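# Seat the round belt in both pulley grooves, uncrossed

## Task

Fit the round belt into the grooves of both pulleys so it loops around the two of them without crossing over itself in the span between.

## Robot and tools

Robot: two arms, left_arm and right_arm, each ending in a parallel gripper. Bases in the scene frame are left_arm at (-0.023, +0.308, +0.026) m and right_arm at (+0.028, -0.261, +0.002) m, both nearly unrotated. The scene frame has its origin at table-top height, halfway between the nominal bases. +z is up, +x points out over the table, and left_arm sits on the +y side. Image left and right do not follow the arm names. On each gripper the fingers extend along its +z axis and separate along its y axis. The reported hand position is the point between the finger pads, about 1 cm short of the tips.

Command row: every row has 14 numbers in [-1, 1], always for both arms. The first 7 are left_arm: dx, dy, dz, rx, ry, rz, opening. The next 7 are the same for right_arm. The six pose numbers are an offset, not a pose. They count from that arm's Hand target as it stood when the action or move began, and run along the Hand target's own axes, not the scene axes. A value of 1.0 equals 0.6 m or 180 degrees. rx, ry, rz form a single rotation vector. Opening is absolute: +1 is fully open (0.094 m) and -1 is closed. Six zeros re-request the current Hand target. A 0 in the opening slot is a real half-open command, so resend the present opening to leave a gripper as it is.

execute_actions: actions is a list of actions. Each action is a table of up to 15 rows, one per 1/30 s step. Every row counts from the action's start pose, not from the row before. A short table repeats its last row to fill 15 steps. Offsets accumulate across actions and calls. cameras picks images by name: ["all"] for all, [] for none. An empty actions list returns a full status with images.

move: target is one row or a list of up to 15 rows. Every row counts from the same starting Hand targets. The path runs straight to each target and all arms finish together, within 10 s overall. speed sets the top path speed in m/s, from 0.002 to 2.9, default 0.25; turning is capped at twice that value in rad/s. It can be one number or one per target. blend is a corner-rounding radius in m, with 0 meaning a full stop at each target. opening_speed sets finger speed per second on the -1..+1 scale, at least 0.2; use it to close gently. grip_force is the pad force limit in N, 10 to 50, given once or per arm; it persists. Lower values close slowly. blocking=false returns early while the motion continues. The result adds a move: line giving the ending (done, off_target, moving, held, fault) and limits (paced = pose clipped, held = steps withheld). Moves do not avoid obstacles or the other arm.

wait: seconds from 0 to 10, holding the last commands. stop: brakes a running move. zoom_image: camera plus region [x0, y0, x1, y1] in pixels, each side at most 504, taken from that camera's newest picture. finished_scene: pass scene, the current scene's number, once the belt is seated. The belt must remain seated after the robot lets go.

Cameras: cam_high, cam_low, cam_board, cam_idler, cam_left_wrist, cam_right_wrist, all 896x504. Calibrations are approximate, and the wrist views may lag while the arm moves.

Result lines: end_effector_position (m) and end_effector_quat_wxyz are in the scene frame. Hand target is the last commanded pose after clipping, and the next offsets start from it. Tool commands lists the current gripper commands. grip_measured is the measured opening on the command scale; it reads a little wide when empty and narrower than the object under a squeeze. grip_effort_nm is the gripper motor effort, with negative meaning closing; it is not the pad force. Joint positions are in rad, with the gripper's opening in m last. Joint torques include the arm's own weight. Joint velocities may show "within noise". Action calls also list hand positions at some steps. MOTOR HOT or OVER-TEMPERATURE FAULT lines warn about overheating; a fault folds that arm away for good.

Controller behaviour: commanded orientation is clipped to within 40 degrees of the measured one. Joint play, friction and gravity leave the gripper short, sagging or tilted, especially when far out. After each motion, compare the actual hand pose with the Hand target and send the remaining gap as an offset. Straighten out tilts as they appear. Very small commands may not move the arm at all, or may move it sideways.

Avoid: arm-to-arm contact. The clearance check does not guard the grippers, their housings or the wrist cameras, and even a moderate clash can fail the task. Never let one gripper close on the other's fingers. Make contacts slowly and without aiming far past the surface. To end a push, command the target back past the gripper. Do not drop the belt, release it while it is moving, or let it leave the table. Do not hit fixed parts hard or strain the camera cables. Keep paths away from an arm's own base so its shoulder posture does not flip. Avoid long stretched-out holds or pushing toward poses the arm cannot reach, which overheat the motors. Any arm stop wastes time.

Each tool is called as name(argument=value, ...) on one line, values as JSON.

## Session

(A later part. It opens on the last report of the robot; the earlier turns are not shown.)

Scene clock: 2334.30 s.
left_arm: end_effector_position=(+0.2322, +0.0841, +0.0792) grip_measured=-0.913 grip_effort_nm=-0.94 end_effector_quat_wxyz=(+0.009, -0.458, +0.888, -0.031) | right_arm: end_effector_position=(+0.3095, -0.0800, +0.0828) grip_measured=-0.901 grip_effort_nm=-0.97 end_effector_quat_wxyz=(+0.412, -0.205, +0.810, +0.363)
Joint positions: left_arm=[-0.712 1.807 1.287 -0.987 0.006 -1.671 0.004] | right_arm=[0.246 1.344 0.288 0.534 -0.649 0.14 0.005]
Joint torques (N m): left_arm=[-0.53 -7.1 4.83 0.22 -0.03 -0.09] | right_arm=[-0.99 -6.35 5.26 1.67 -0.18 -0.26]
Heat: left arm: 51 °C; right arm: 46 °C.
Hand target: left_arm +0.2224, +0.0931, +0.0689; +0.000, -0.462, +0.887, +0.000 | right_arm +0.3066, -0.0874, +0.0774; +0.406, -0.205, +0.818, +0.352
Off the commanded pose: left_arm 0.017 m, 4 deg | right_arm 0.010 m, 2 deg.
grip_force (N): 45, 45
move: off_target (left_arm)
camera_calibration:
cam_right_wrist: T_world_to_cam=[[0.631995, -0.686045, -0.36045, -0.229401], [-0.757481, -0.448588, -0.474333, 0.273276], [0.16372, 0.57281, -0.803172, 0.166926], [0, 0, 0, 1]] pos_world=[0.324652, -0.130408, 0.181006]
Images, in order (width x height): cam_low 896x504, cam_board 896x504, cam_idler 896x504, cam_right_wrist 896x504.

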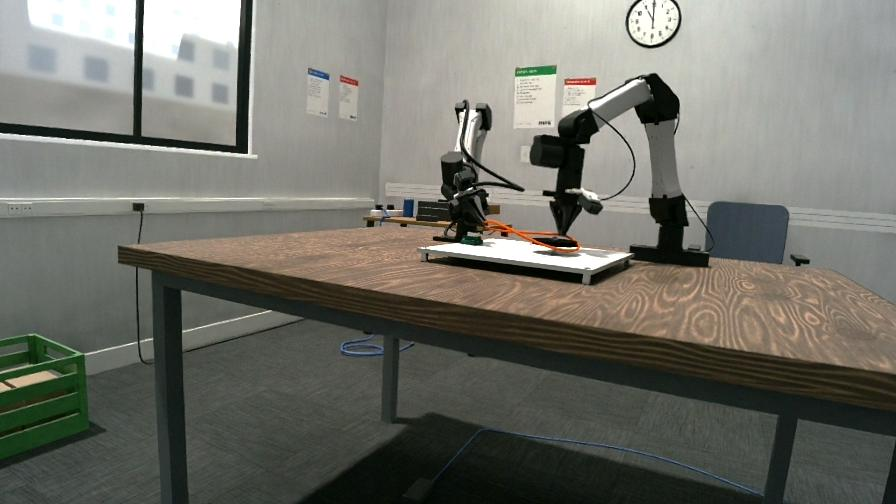

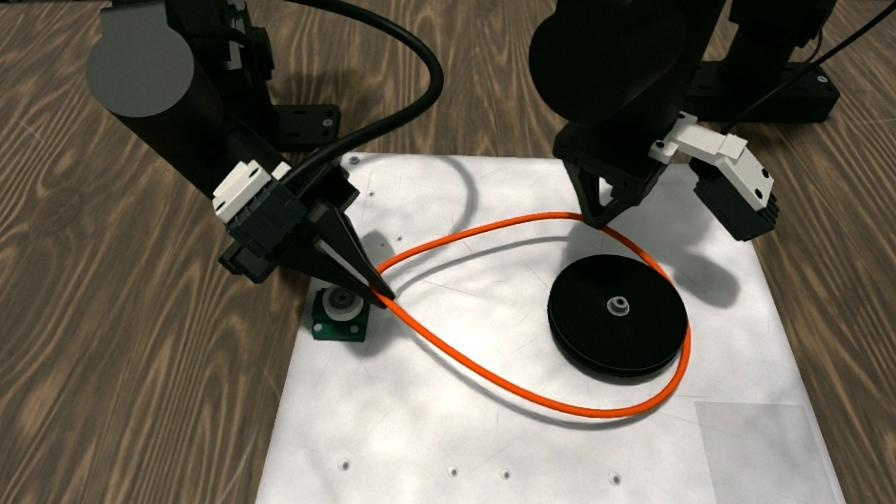

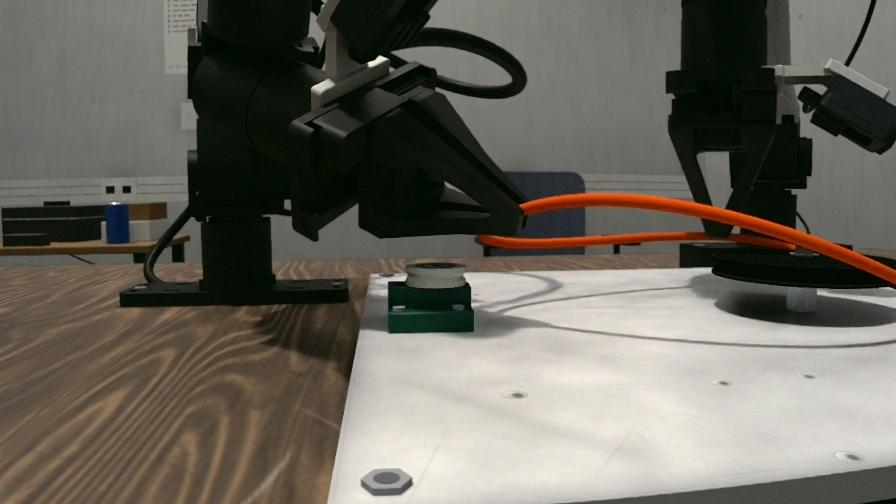

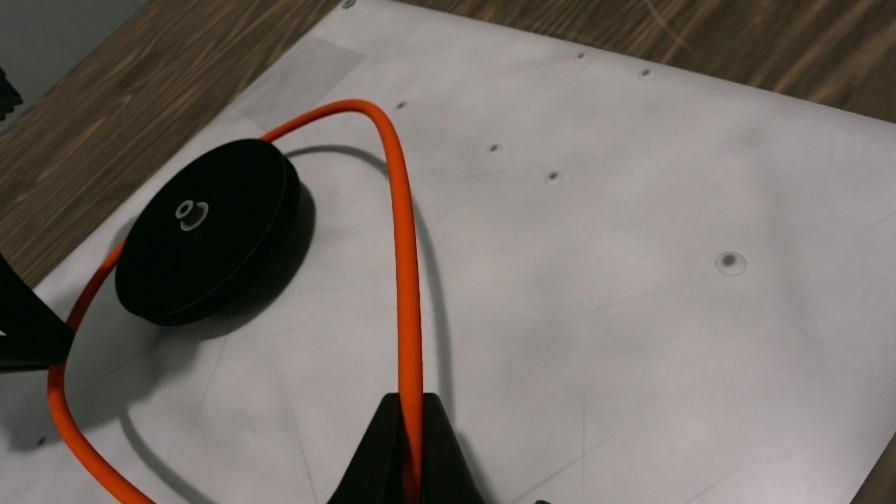

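move(target=[0,0,0,0,0,0,-1,0.0023,-0.0122,-0.0272,0,0,0,-1], speed=0.08, cameras=["cam_board","cam_idler","cam_low","cam_high"])

zoom_image(camera="cam_low", region=[505, 222, 590, 264])

zoom_image(camera="cam_board", region=[440, 160, 800, 420])

zoom_image(camera="cam_high", region=[280, 160, 400, 340])

Scene clock: 2350.63 s.
left_arm: end_effector_position=(+0.2337, +0.0790, +0.0795) grip_measured=-0.913 grip_effort_nm=-0.94 end_effector_quat_wxyz=(+0.007, -0.457, +0.888, -0.041) | right_arm: end_effector_position=(+0.3029, -0.0945, +0.0864) grip_measured=-0.901 grip_effort_nm=-0.97 end_effector_quat_wxyz=(+0.408, -0.210, +0.809, +0.369)
Joint positions: left_arm=[-0.714 1.807 1.287 -0.969 0.017 -1.672 0.004] | right_arm=[0.168 1.281 0.281 0.439 -0.731 0.085 0.005]
Joint torques (N m): left_arm=[-0.21 -7.21 4.79 0.04 -0.07 -0.07] | right_arm=[-1.42 -5.79 5.24 1.65 -0.08 -0.29]
Heat: left arm: 50 °C; right arm: 45 °C.
Hand target: left_arm +0.2224, +0.0930, +0.0689; +0.000, -0.462, +0.887, +0.000 | right_arm +0.3019, -0.1044, +0.0802; +0.406, -0.205, +0.818, +0.352
Off the commanded pose: left_arm 0.021 m, 5 deg | right_arm 0.012 m, 2 deg.
grip_force (N): 45, 45
move: off_target (left_arm, right_arm)
Images, in order (width x height): cam_high 896x504, cam_low 896x504, cam_board 896x504, cam_idler 896x504.

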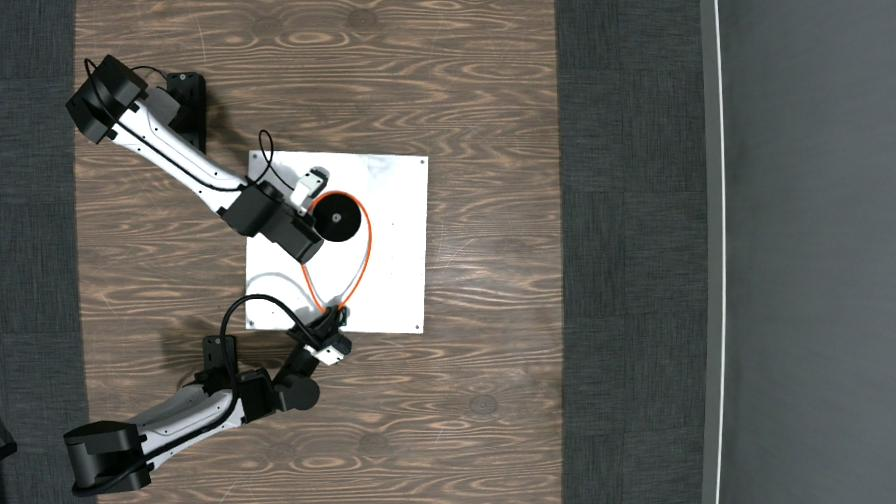

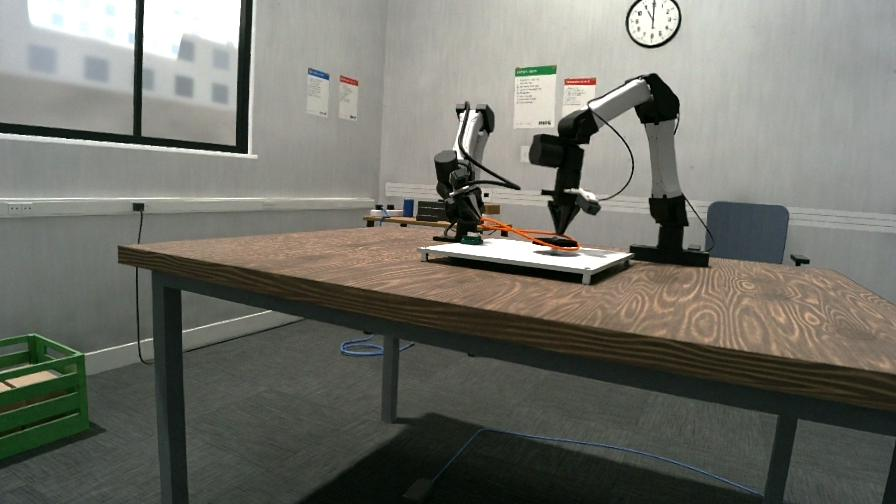

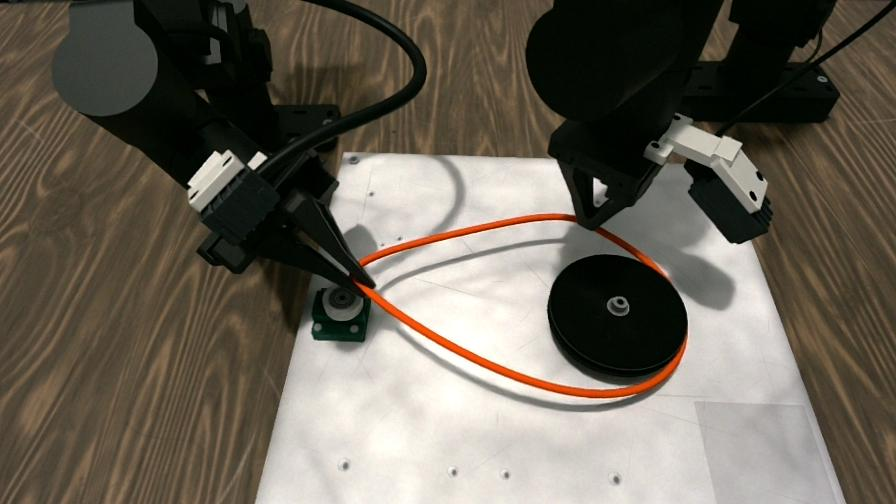

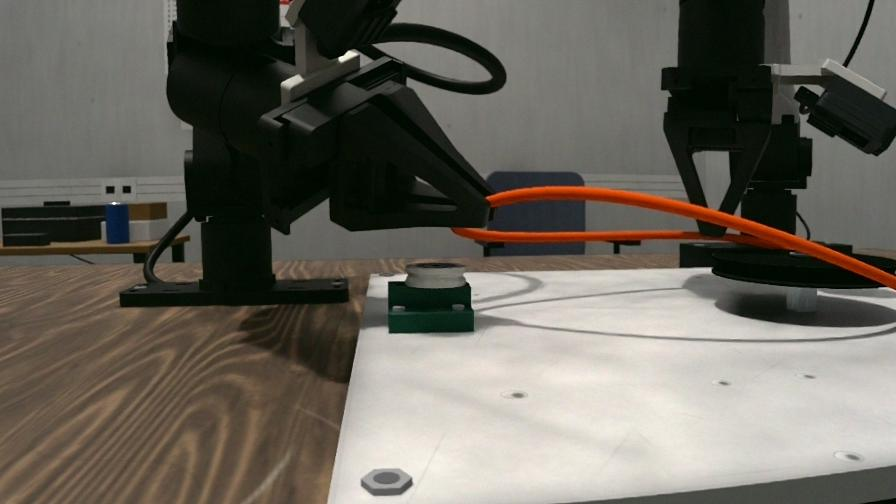

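Scaled by 5.929 from the camera's 896x504 image, which has a finer 1280x720 frame.

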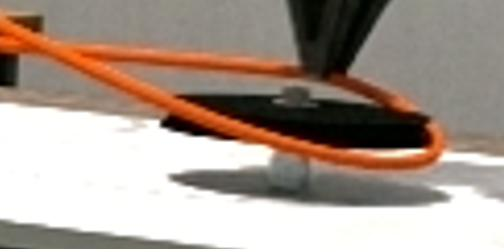

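Scaled by 1.400 from the camera's 896x504 image, which has a finer 1280x720 frame.

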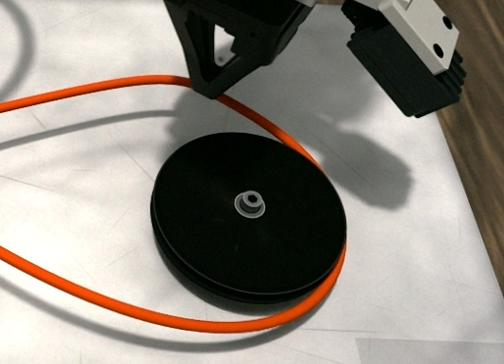

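Scaled by 2.800 from the camera's 896x504 image, which has a finer 1280x720 frame.

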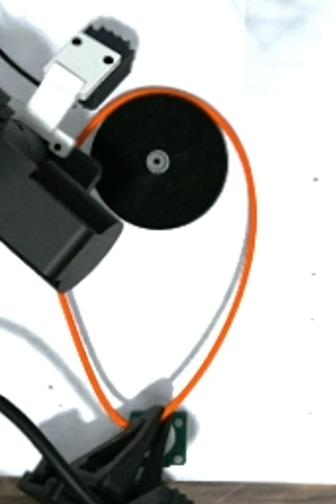

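move(target=[0,0,0,0,0,0,-1,-0.0178,0.0037,-0.0153,0,0,0,-1], speed=0.08, cameras=["cam_board","cam_low"])

zoom_image(camera="cam_low", region=[505, 222, 590, 264])

zoom_image(camera="cam_board", region=[440, 160, 800, 420])

Scene clock: 2368.40 s.
left_arm: end_effector_position=(+0.2340, +0.0781, +0.0796) grip_measured=-0.913 grip_effort_nm=-0.94 end_effector_quat_wxyz=(+0.006, -0.457, +0.888, -0.043) | right_arm: end_effector_position=(+0.2927, -0.1004, +0.0873) grip_measured=-0.901 grip_effort_nm=-0.97 end_effector_quat_wxyz=(+0.392, -0.205, +0.816, +0.372)
Joint positions: left_arm=[-0.714 1.807 1.287 -0.966 0.02 -1.672 0.004] | right_arm=[0.143 1.208 0.281 0.318 -0.758 0.065 0.005]
Joint torques (N m): left_arm=[-0.17 -6.98 5.12 0.05 -0.11 -0.08] | right_arm=[-1.55 -5.24 8.61 1.6 -0.07 -0.3]
Heat: left arm: 50 °C; right arm: 45 °C.
Hand target: left_arm +0.2224, +0.0930, +0.0689; +0.000, -0.462, +0.887, +0.000 | right_arm +0.3020, -0.1093, +0.0936; +0.406, -0.205, +0.818, +0.352
Off the commanded pose: left_arm 0.022 m, 5 deg | right_arm 0.014 m, 3 deg.
grip_force (N): 45, 45
move: off_target (left_arm, right_arm)
Images, in order (width x height): cam_low 896x504, cam_board 896x504.

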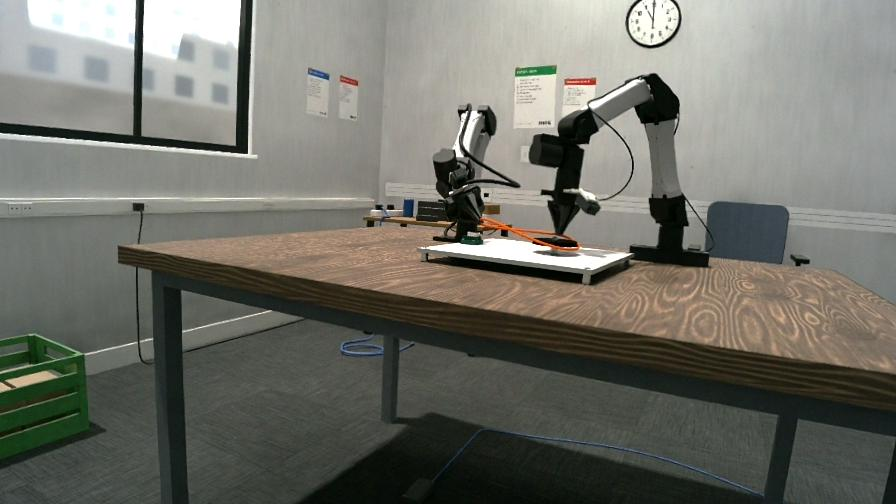

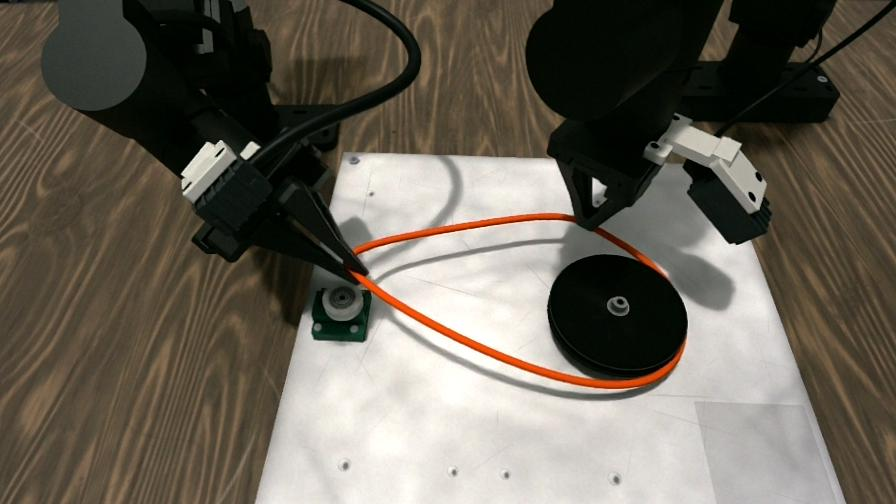

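Scaled by 5.929 from the camera's 896x504 image, which has a finer 1280x720 frame.

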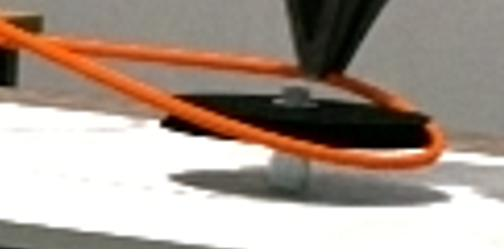

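Scaled by 1.400 from the camera's 896x504 image, which has a finer 1280x720 frame.

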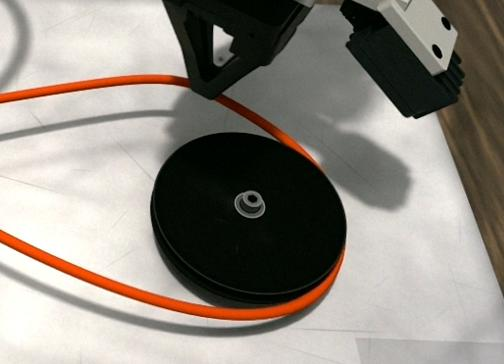

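move(target=[0,0,0.014,0,0,0,-1,-0.0158,0.0077,-0.0083,0,0,0,-1], speed=0.08, cameras=["cam_board","cam_low","cam_left_wrist"])

zoom_image(camera="cam_low", region=[505, 222, 590, 264])

zoom_image(camera="cam_board", region=[440, 160, 800, 420])

Scene clock: 2382.43 s.
left_arm: end_effector_position=(+0.2355, +0.0767, +0.0750) grip_measured=-0.913 grip_effort_nm=-0.94 end_effector_quat_wxyz=(+0.008, -0.457, +0.888, -0.046) | right_arm: end_effector_position=(+0.2908, -0.1005, +0.0954) grip_measured=-0.901 grip_effort_nm=-0.97 end_effector_quat_wxyz=(+0.388, -0.205, +0.818, +0.373)
Joint positions: left_arm=[-0.714 1.814 1.276 -0.941 0.02 -1.672 0.004] | right_arm=[0.143 1.161 0.306 0.235 -0.759 0.063 0.005]
Joint torques (N m): left_arm=[-0.34 -6.99 4.27 0.12 -0.08 0] | right_arm=[-1.61 -5.03 9.54 1.61 -0.07 -0.29]
Heat: left arm: 49 °C; right arm: 44 °C.
Hand target: left_arm +0.2225, +0.0930, +0.0606; +0.000, -0.462, +0.887, +0.000 | right_arm +0.3021, -0.1094, +0.1052; +0.406, -0.205, +0.818, +0.352
Off the commanded pose: left_arm 0.025 m, 5 deg | right_arm 0.017 m, 3 deg.
grip_force (N): 45, 45
move: off_target (left_arm, right_arm)
camera_calibration:
cam_left_wrist: T_world_to_cam=[[0.838372, -0.527209, 0.138501, -0.176251], [-0.509328, -0.667123, 0.543629, 0.171152], [-0.194209, -0.526305, -0.82782, 0.245495], [0, 0, 0, 1]] pos_world=[0.282614, 0.150464, 0.134594]
Images, in order (width x height): cam_low 896x504, cam_board 896x504, cam_left_wrist 896x504.

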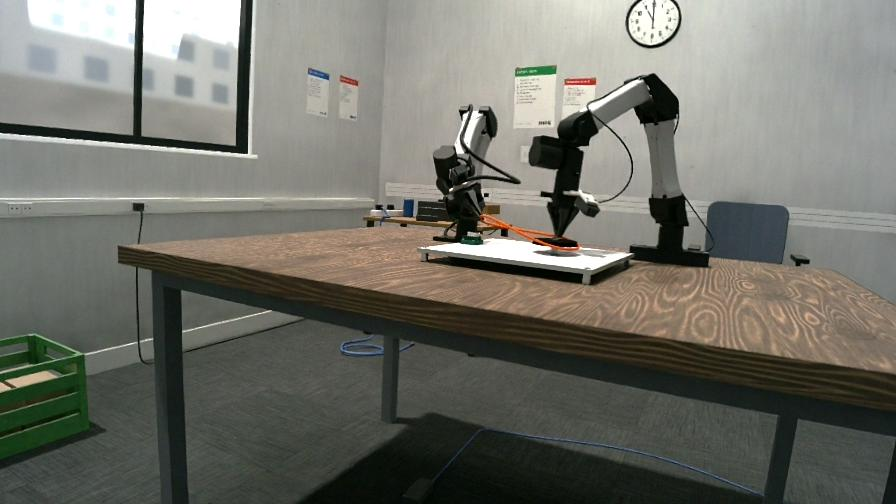

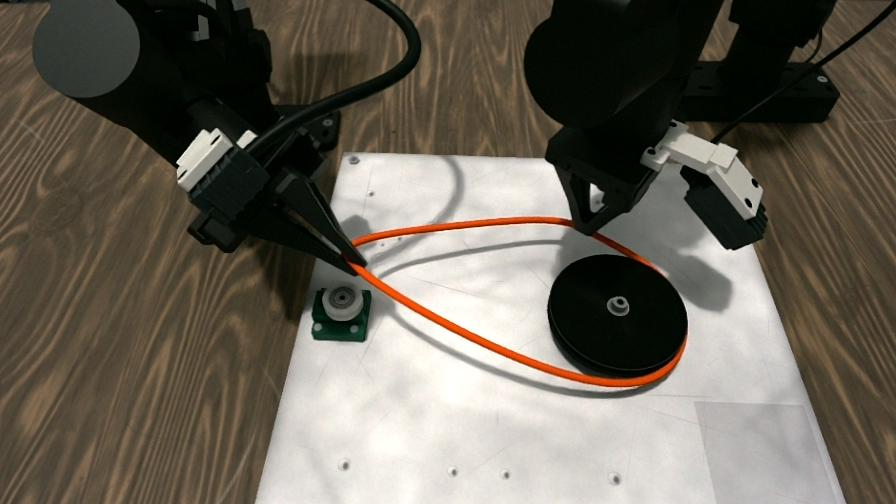

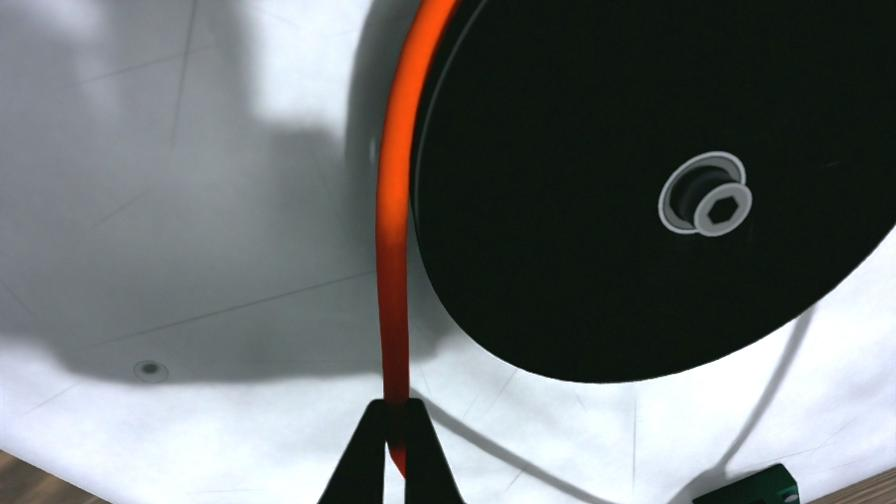

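Scaled by 5.929 from the camera's 896x504 image, which has a finer 1280x720 frame.

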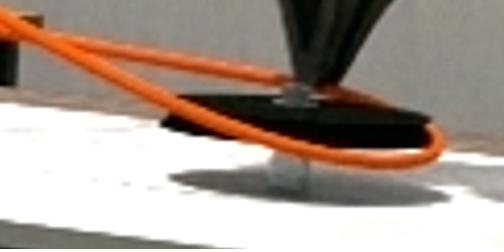

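Scaled by 1.400 from the camera's 896x504 image, which has a finer 1280x720 frame.

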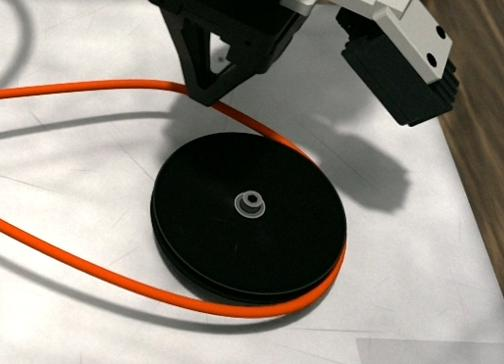

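zoom_image(camera="cam_board", region=[560, 320, 700, 400])

zoom_image(camera="cam_low", region=[528, 232, 586, 260])

Scaled by 3.600 from the camera's 896x504 image, which has a finer 1280x720 frame.

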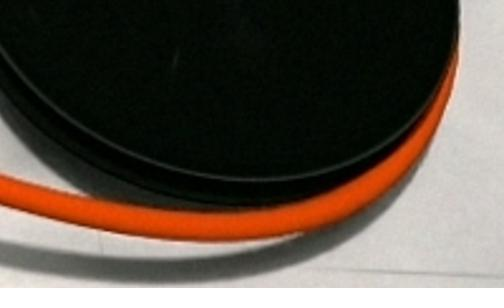

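Scaled by 8.690 from the camera's 896x504 image, which has a finer 1280x720 frame.

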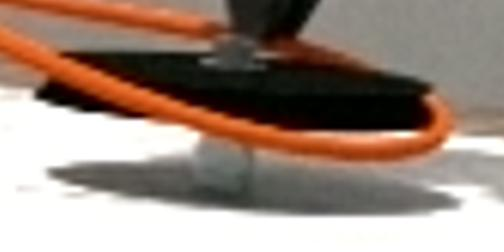

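move(target=[0,0,0,0,0,0,-1,0.0023,-0.0142,-0.0272,0,0,0,-1], speed=0.08, cameras=["cam_board","cam_low","cam_idler"])

zoom_image(camera="cam_low", region=[528, 232, 586, 260])

zoom_image(camera="cam_board", region=[560, 320, 700, 400])

Scene clock: 2411.67 s.
left_arm: end_effector_position=(+0.2384, +0.0742, +0.0754) grip_measured=-0.913 grip_effort_nm=-0.94 end_effector_quat_wxyz=(+0.010, -0.458, +0.887, -0.053) | right_arm: end_effector_position=(+0.2811, -0.1110, +0.0979) grip_measured=-0.901 grip_effort_nm=-0.97 end_effector_quat_wxyz=(+0.378, -0.213, +0.813, +0.388)
Joint positions: left_arm=[-0.714 1.814 1.276 -0.926 0.02 -1.674 0.004] | right_arm=[0.064 1.124 0.312 0.126 -0.86 -0.013 0.005]
Joint torques (N m): left_arm=[0.09 -7.09 4.42 -0.01 -0.15 -0.11] | right_arm=[-2.89 -5.11 9.69 1.58 0.14 -0.32]
Heat: left arm: 48 °C; right arm: 44 °C.
Hand target: left_arm +0.2225, +0.0930, +0.0606; +0.000, -0.462, +0.887, +0.000 | right_arm +0.2981, -0.1272, +0.1076; +0.406, -0.205, +0.818, +0.352
Off the commanded pose: left_arm 0.029 m, 6 deg | right_arm 0.025 m, 5 deg.
grip_force (N): 45, 45
move: off_target (left_arm, right_arm)
Images, in order (width x height): cam_low 896x504, cam_board 896x504, cam_idler 896x504.

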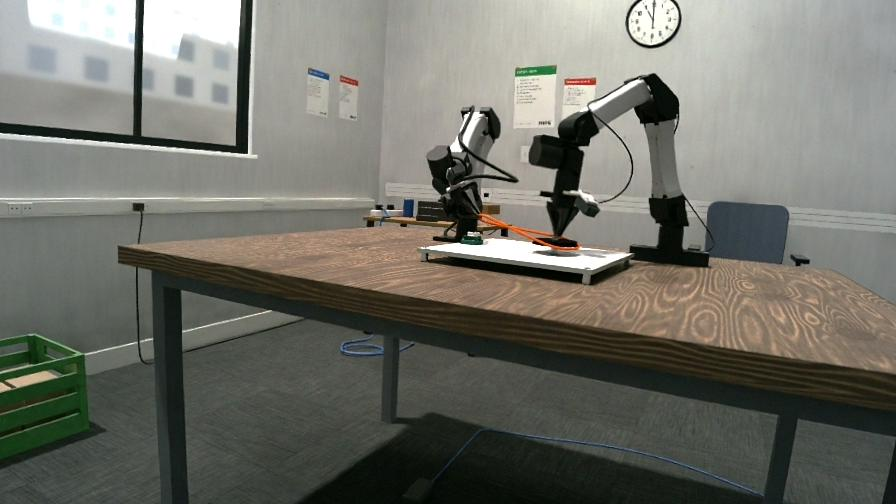

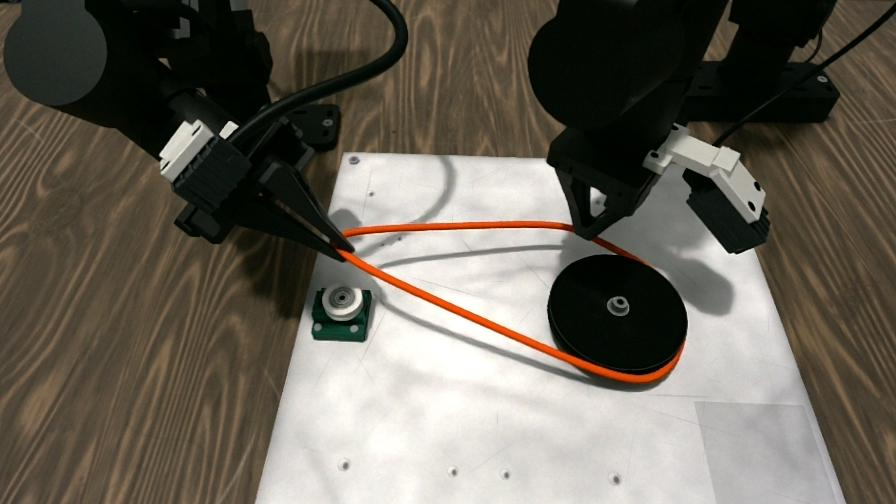

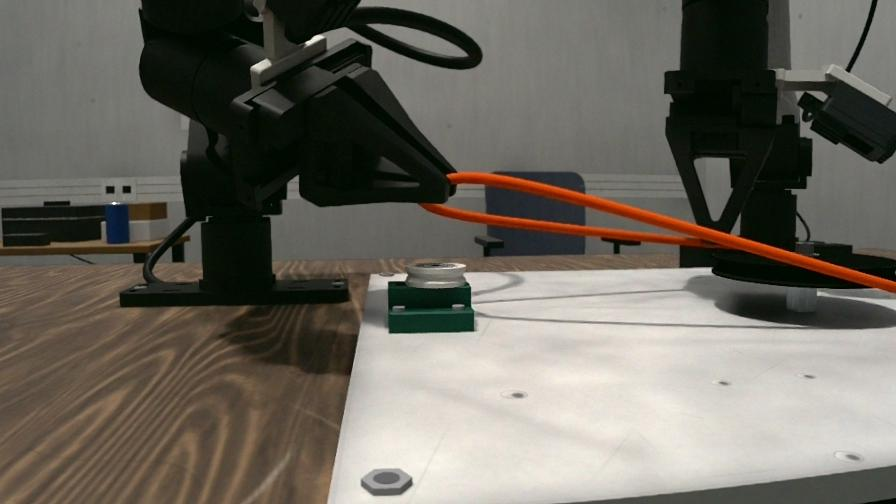

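Scaled by 8.690 from the camera's 896x504 image, which has a finer 1280x720 frame.

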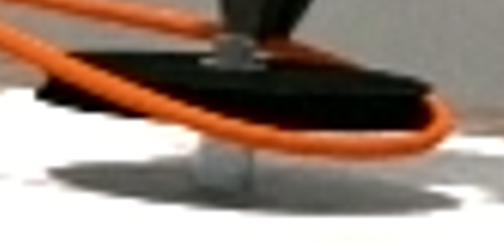

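Scaled by 3.600 from the camera's 896x504 image, which has a finer 1280x720 frame.

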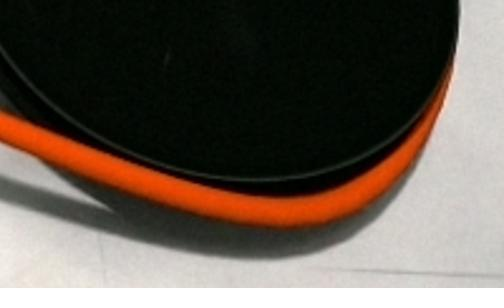

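move(target=[0,0,0,0,0,0,-1,0.0404,-0.0205,0.0211,0,0,0.02,-1], speed=0.08, cameras=["cam_board","cam_low","cam_idler"])

zoom_image(camera="cam_low", region=[528, 232, 586, 260])

zoom_image(camera="cam_board", region=[560, 320, 700, 400])

Scene clock: 2435.00 s.
left_arm: end_effector_position=(+0.2384, +0.0742, +0.0754) grip_measured=-0.913 grip_effort_nm=-0.94 end_effector_quat_wxyz=(+0.010, -0.458, +0.887, -0.053) | right_arm: end_effector_position=(+0.2838, -0.1126, +0.0803) grip_measured=-0.901 grip_effort_nm=-0.97 end_effector_quat_wxyz=(+0.365, -0.197, +0.820, +0.394)
Joint positions: left_arm=[-0.714 1.814 1.276 -0.926 0.02 -1.674 0.004] | right_arm=[0.055 1.216 0.287 0.218 -0.865 0.006 0.005]
Joint torques (N m): left_arm=[-0.1 -6.87 4.37 -0.09 -0.1 -0.1] | right_arm=[-2.48 -2.47 4.82 2.58 0.14 0.06]
Heat: left arm: 48 °C; right arm: 43 °C.
Hand target: left_arm +0.2225, +0.0930, +0.0606; +0.000, -0.462, +0.887, +0.000 | right_arm +0.2981, -0.1273, +0.0777; +0.395, -0.180, +0.824, +0.364
Off the commanded pose: left_arm 0.029 m, 6 deg | right_arm 0.021 m, 5 deg.
grip_force (N): 45, 45
move: off_target (left_arm, right_arm)
Images, in order (width x height): cam_low 896x504, cam_board 896x504, cam_idler 896x504.

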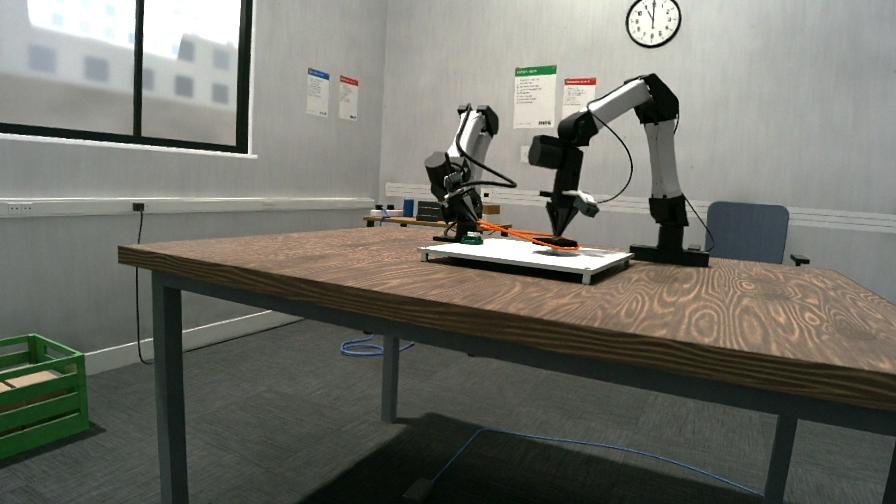

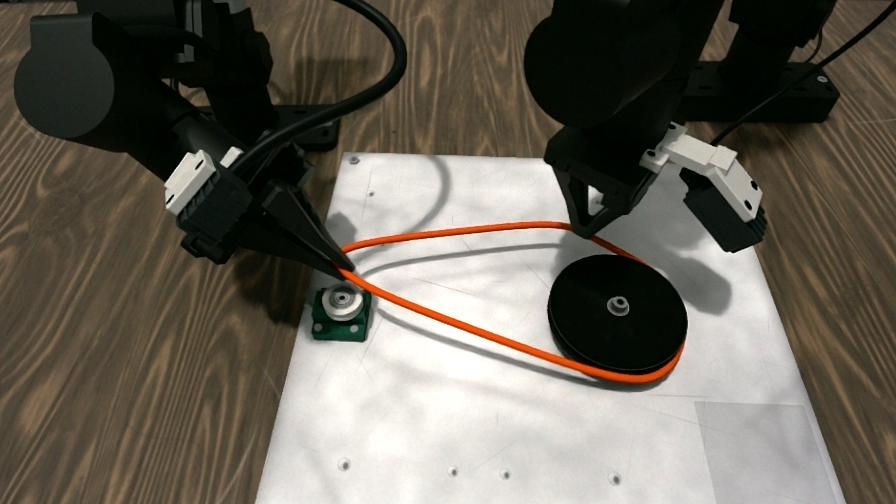

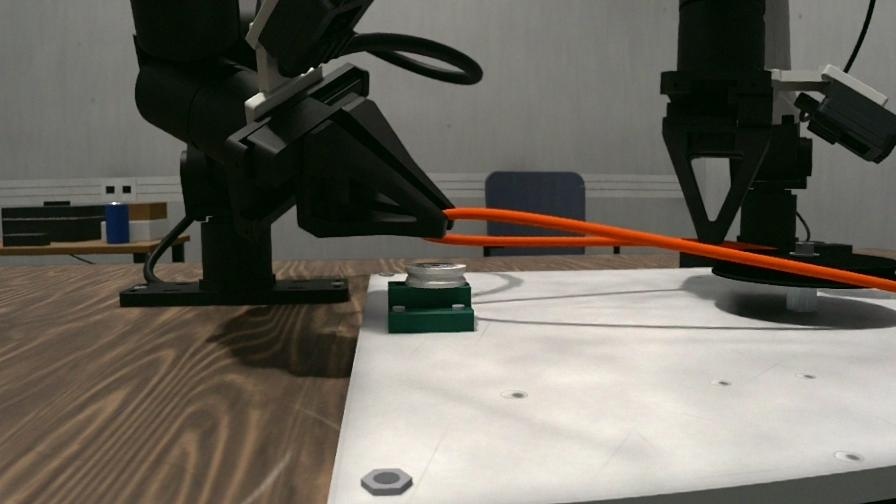

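Scaled by 8.690 from the camera's 896x504 image, which has a finer 1280x720 frame.

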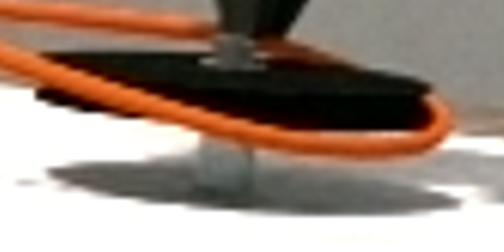

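Scaled by 3.600 from the camera's 896x504 image, which has a finer 1280x720 frame.

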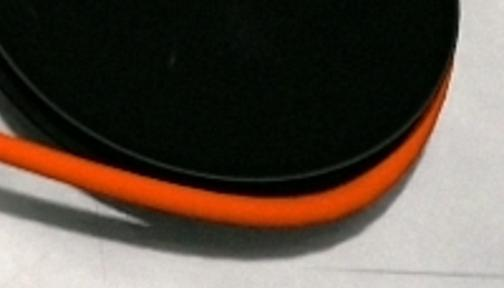

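execute_actions(actions=[], cameras=["cam_low","cam_board","cam_idler","cam_high"])

zoom_image(camera="cam_low", region=[460, 190, 640, 290])

zoom_image(camera="cam_board", region=[400, 250, 720, 430])

Scene clock: 2467.77 s.
left_arm: end_effector_position=(+0.2384, +0.0742, +0.0754) grip_measured=-0.913 grip_effort_nm=-0.94 end_effector_quat_wxyz=(+0.010, -0.458, +0.887, -0.053) | right_arm: end_effector_position=(+0.2838, -0.1126, +0.0803) grip_measured=-0.901 grip_effort_nm=-0.97 end_effector_quat_wxyz=(+0.365, -0.197, +0.820, +0.394)
Joint positions: left_arm=[-0.714 1.814 1.276 -0.926 0.02 -1.674 0.004] | right_arm=[0.055 1.216 0.287 0.218 -0.865 0.006 0.005]
Joint velocities: within noise
Joint torques (N m): left_arm=[-0.31 -7.15 4.22 -0.04 -0.08 -0.1] | right_arm=[-2.5 -2.47 4.82 2.57 0.14 0.07]
Heat: left arm: 47 °C; right arm: 46 °C.
Hand target: left_arm +0.2225, +0.0930, +0.0606; +0.000, -0.462, +0.887, +0.000 | right_arm +0.2981, -0.1273, +0.0777; +0.395, -0.180, +0.824, +0.364
Tool commands: left_gripper/opening=-1.0 right_gripper/opening=-1.0
Off the commanded pose: left_arm 0.029 m, 6 deg | right_arm 0.021 m, 5 deg.
grip_force (N): 45, 45
Images, in order (width x height): cam_high 896x504, cam_low 896x504, cam_board 896x504, cam_idler 896x504.

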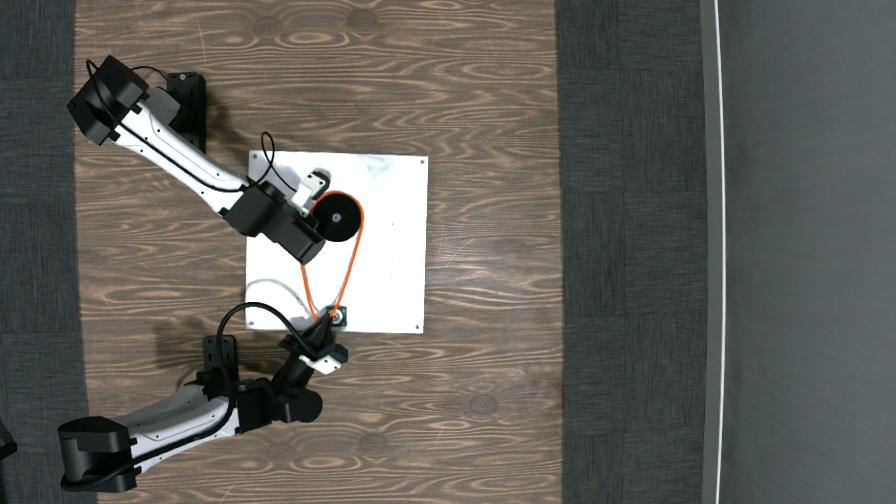

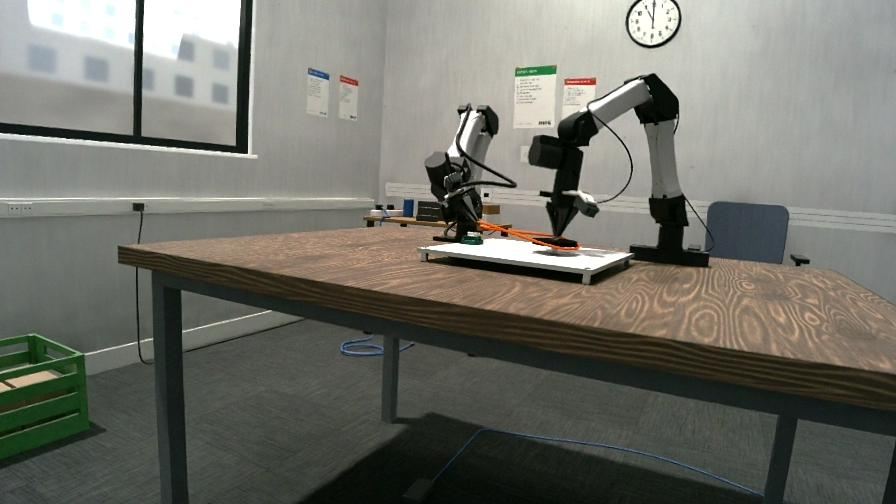

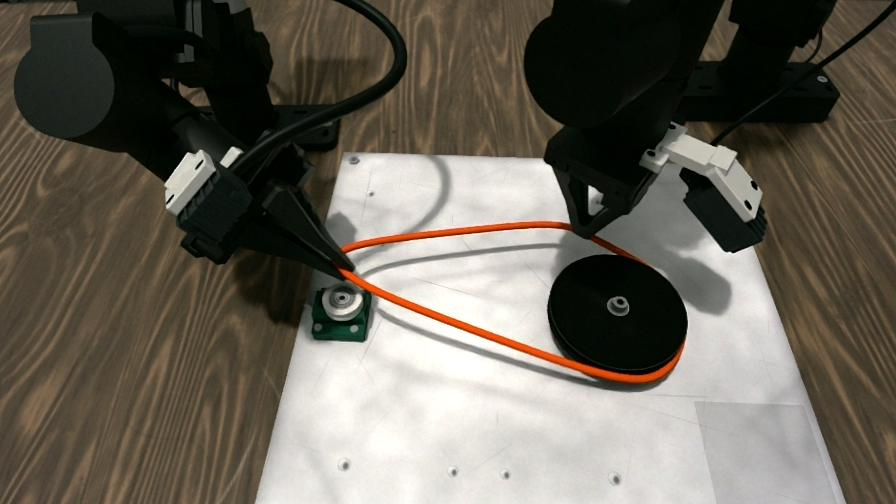

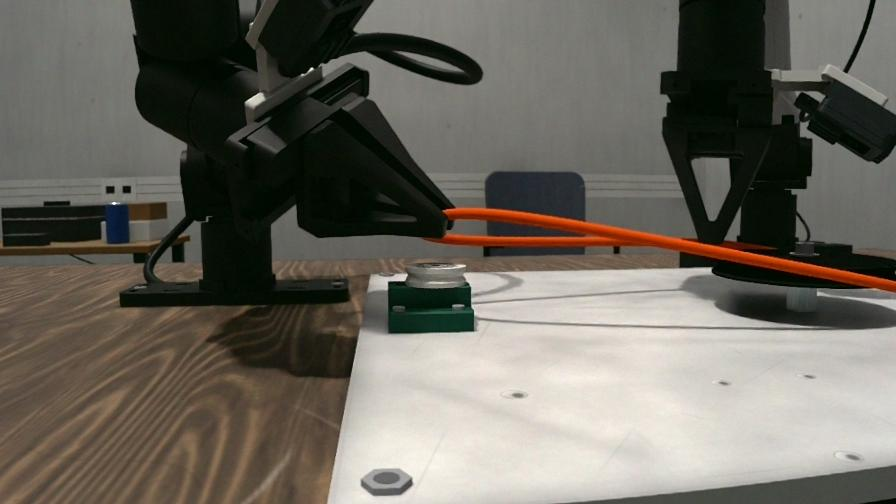

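Scaled by 2.800 from the camera's 896x504 image, which has a finer 1280x720 frame.

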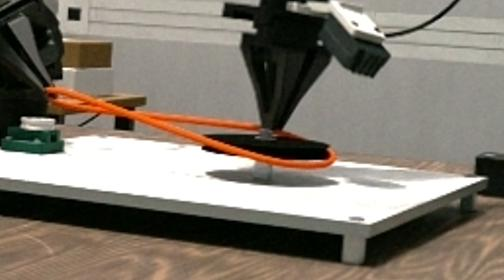

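Scaled by 1.575 from the camera's 896x504 image, which has a finer 1280x720 frame.

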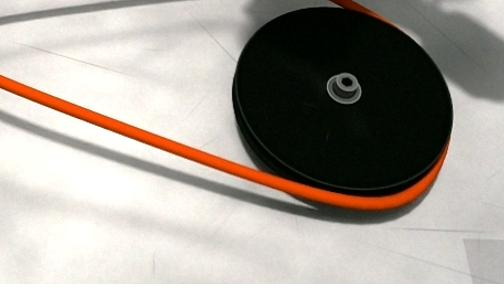

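move(target=[0,0,0,0,-0.08,0,-1,0.0156,-0.0092,0.0084,0,0,-0.06,-1], speed=0.06, cameras=["cam_low","cam_board","cam_idler"])

zoom_image(camera="cam_low", region=[460, 190, 640, 290])

zoom_image(camera="cam_board", region=[400, 250, 720, 430])

Scene clock: 2487.07 s.
left_arm: end_effector_position=(+0.2371, +0.0709, +0.0659) grip_measured=-0.913 grip_effort_nm=-0.94 end_effector_quat_wxyz=(+0.111, -0.464, +0.879, -0.008) | right_arm: end_effector_position=(+0.2838, -0.1122, +0.0687) grip_measured=-0.901 grip_effort_nm=-0.96 end_effector_quat_wxyz=(+0.393, -0.260, +0.802, +0.366)
Joint positions: left_arm=[-0.838 1.861 1.285 -0.926 -0.212 -1.807 0.004] | right_arm=[0.055 1.279 0.259 0.307 -0.868 -0.147 0.005]
Joint torques (N m): left_arm=[-0.42 -7.31 6.71 -0.69 -0.35 -0.07] | right_arm=[-2.43 -2.59 4.6 2.53 0.18 -0.32]
Heat: left arm: 47 °C; right arm: 47 °C.
Hand target: left_arm +0.2224, +0.0931, +0.0605; +0.111, -0.458, +0.880, +0.058 | right_arm +0.2982, -0.1273, +0.0657; +0.427, -0.256, +0.804, +0.326
Off the commanded pose: left_arm 0.027 m, 7 deg | right_arm 0.021 m, 6 deg.
grip_force (N): 45, 45
move: off_target (left_arm, right_arm)
Images, in order (width x height): cam_low 896x504, cam_board 896x504, cam_idler 896x504.

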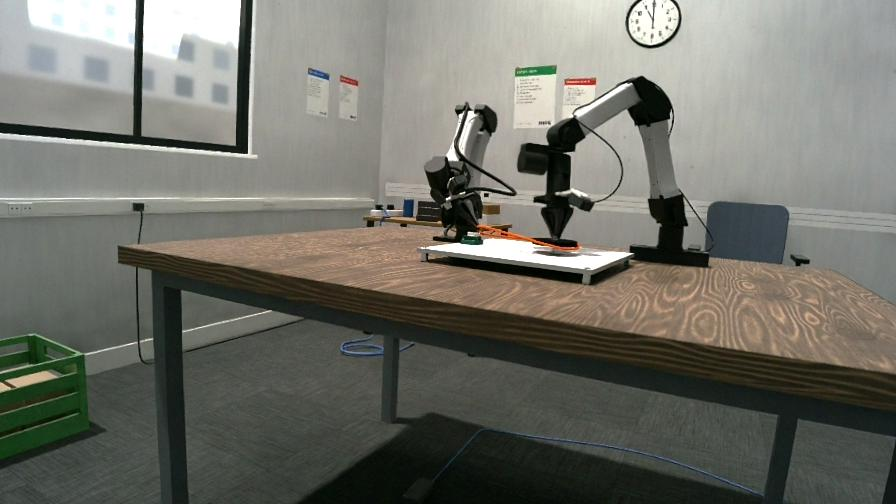

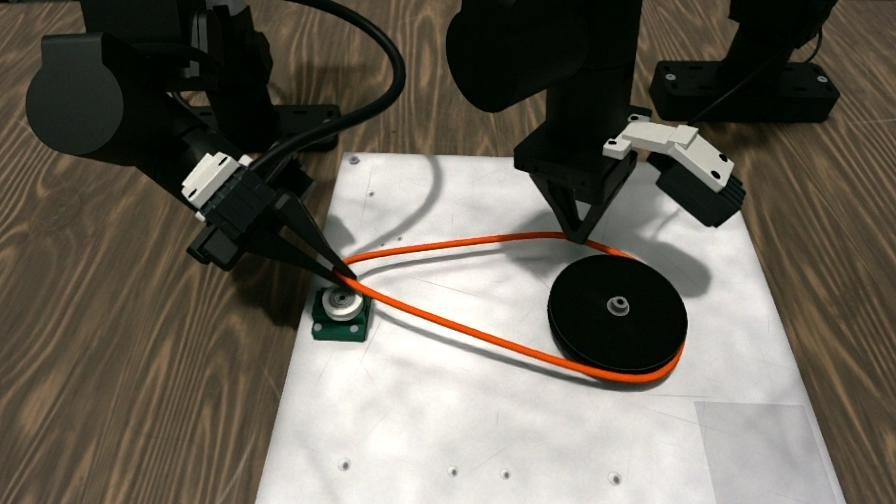

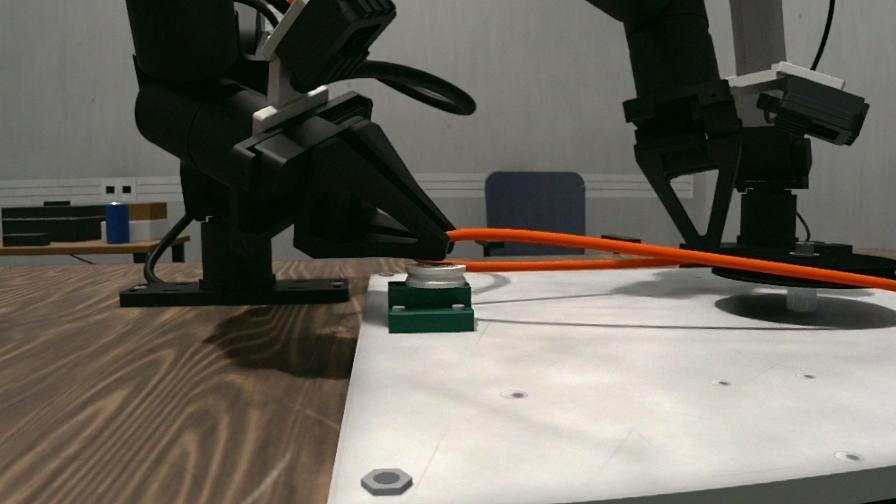

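Scaled by 2.800 from the camera's 896x504 image, which has a finer 1280x720 frame.

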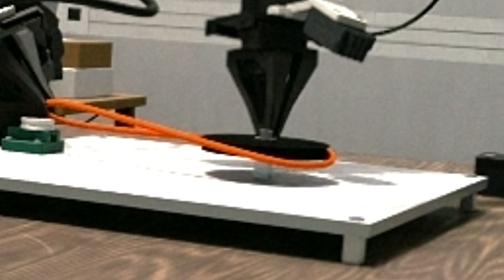

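Scaled by 1.575 from the camera's 896x504 image, which has a finer 1280x720 frame.

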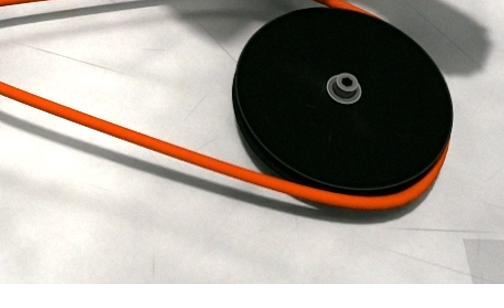

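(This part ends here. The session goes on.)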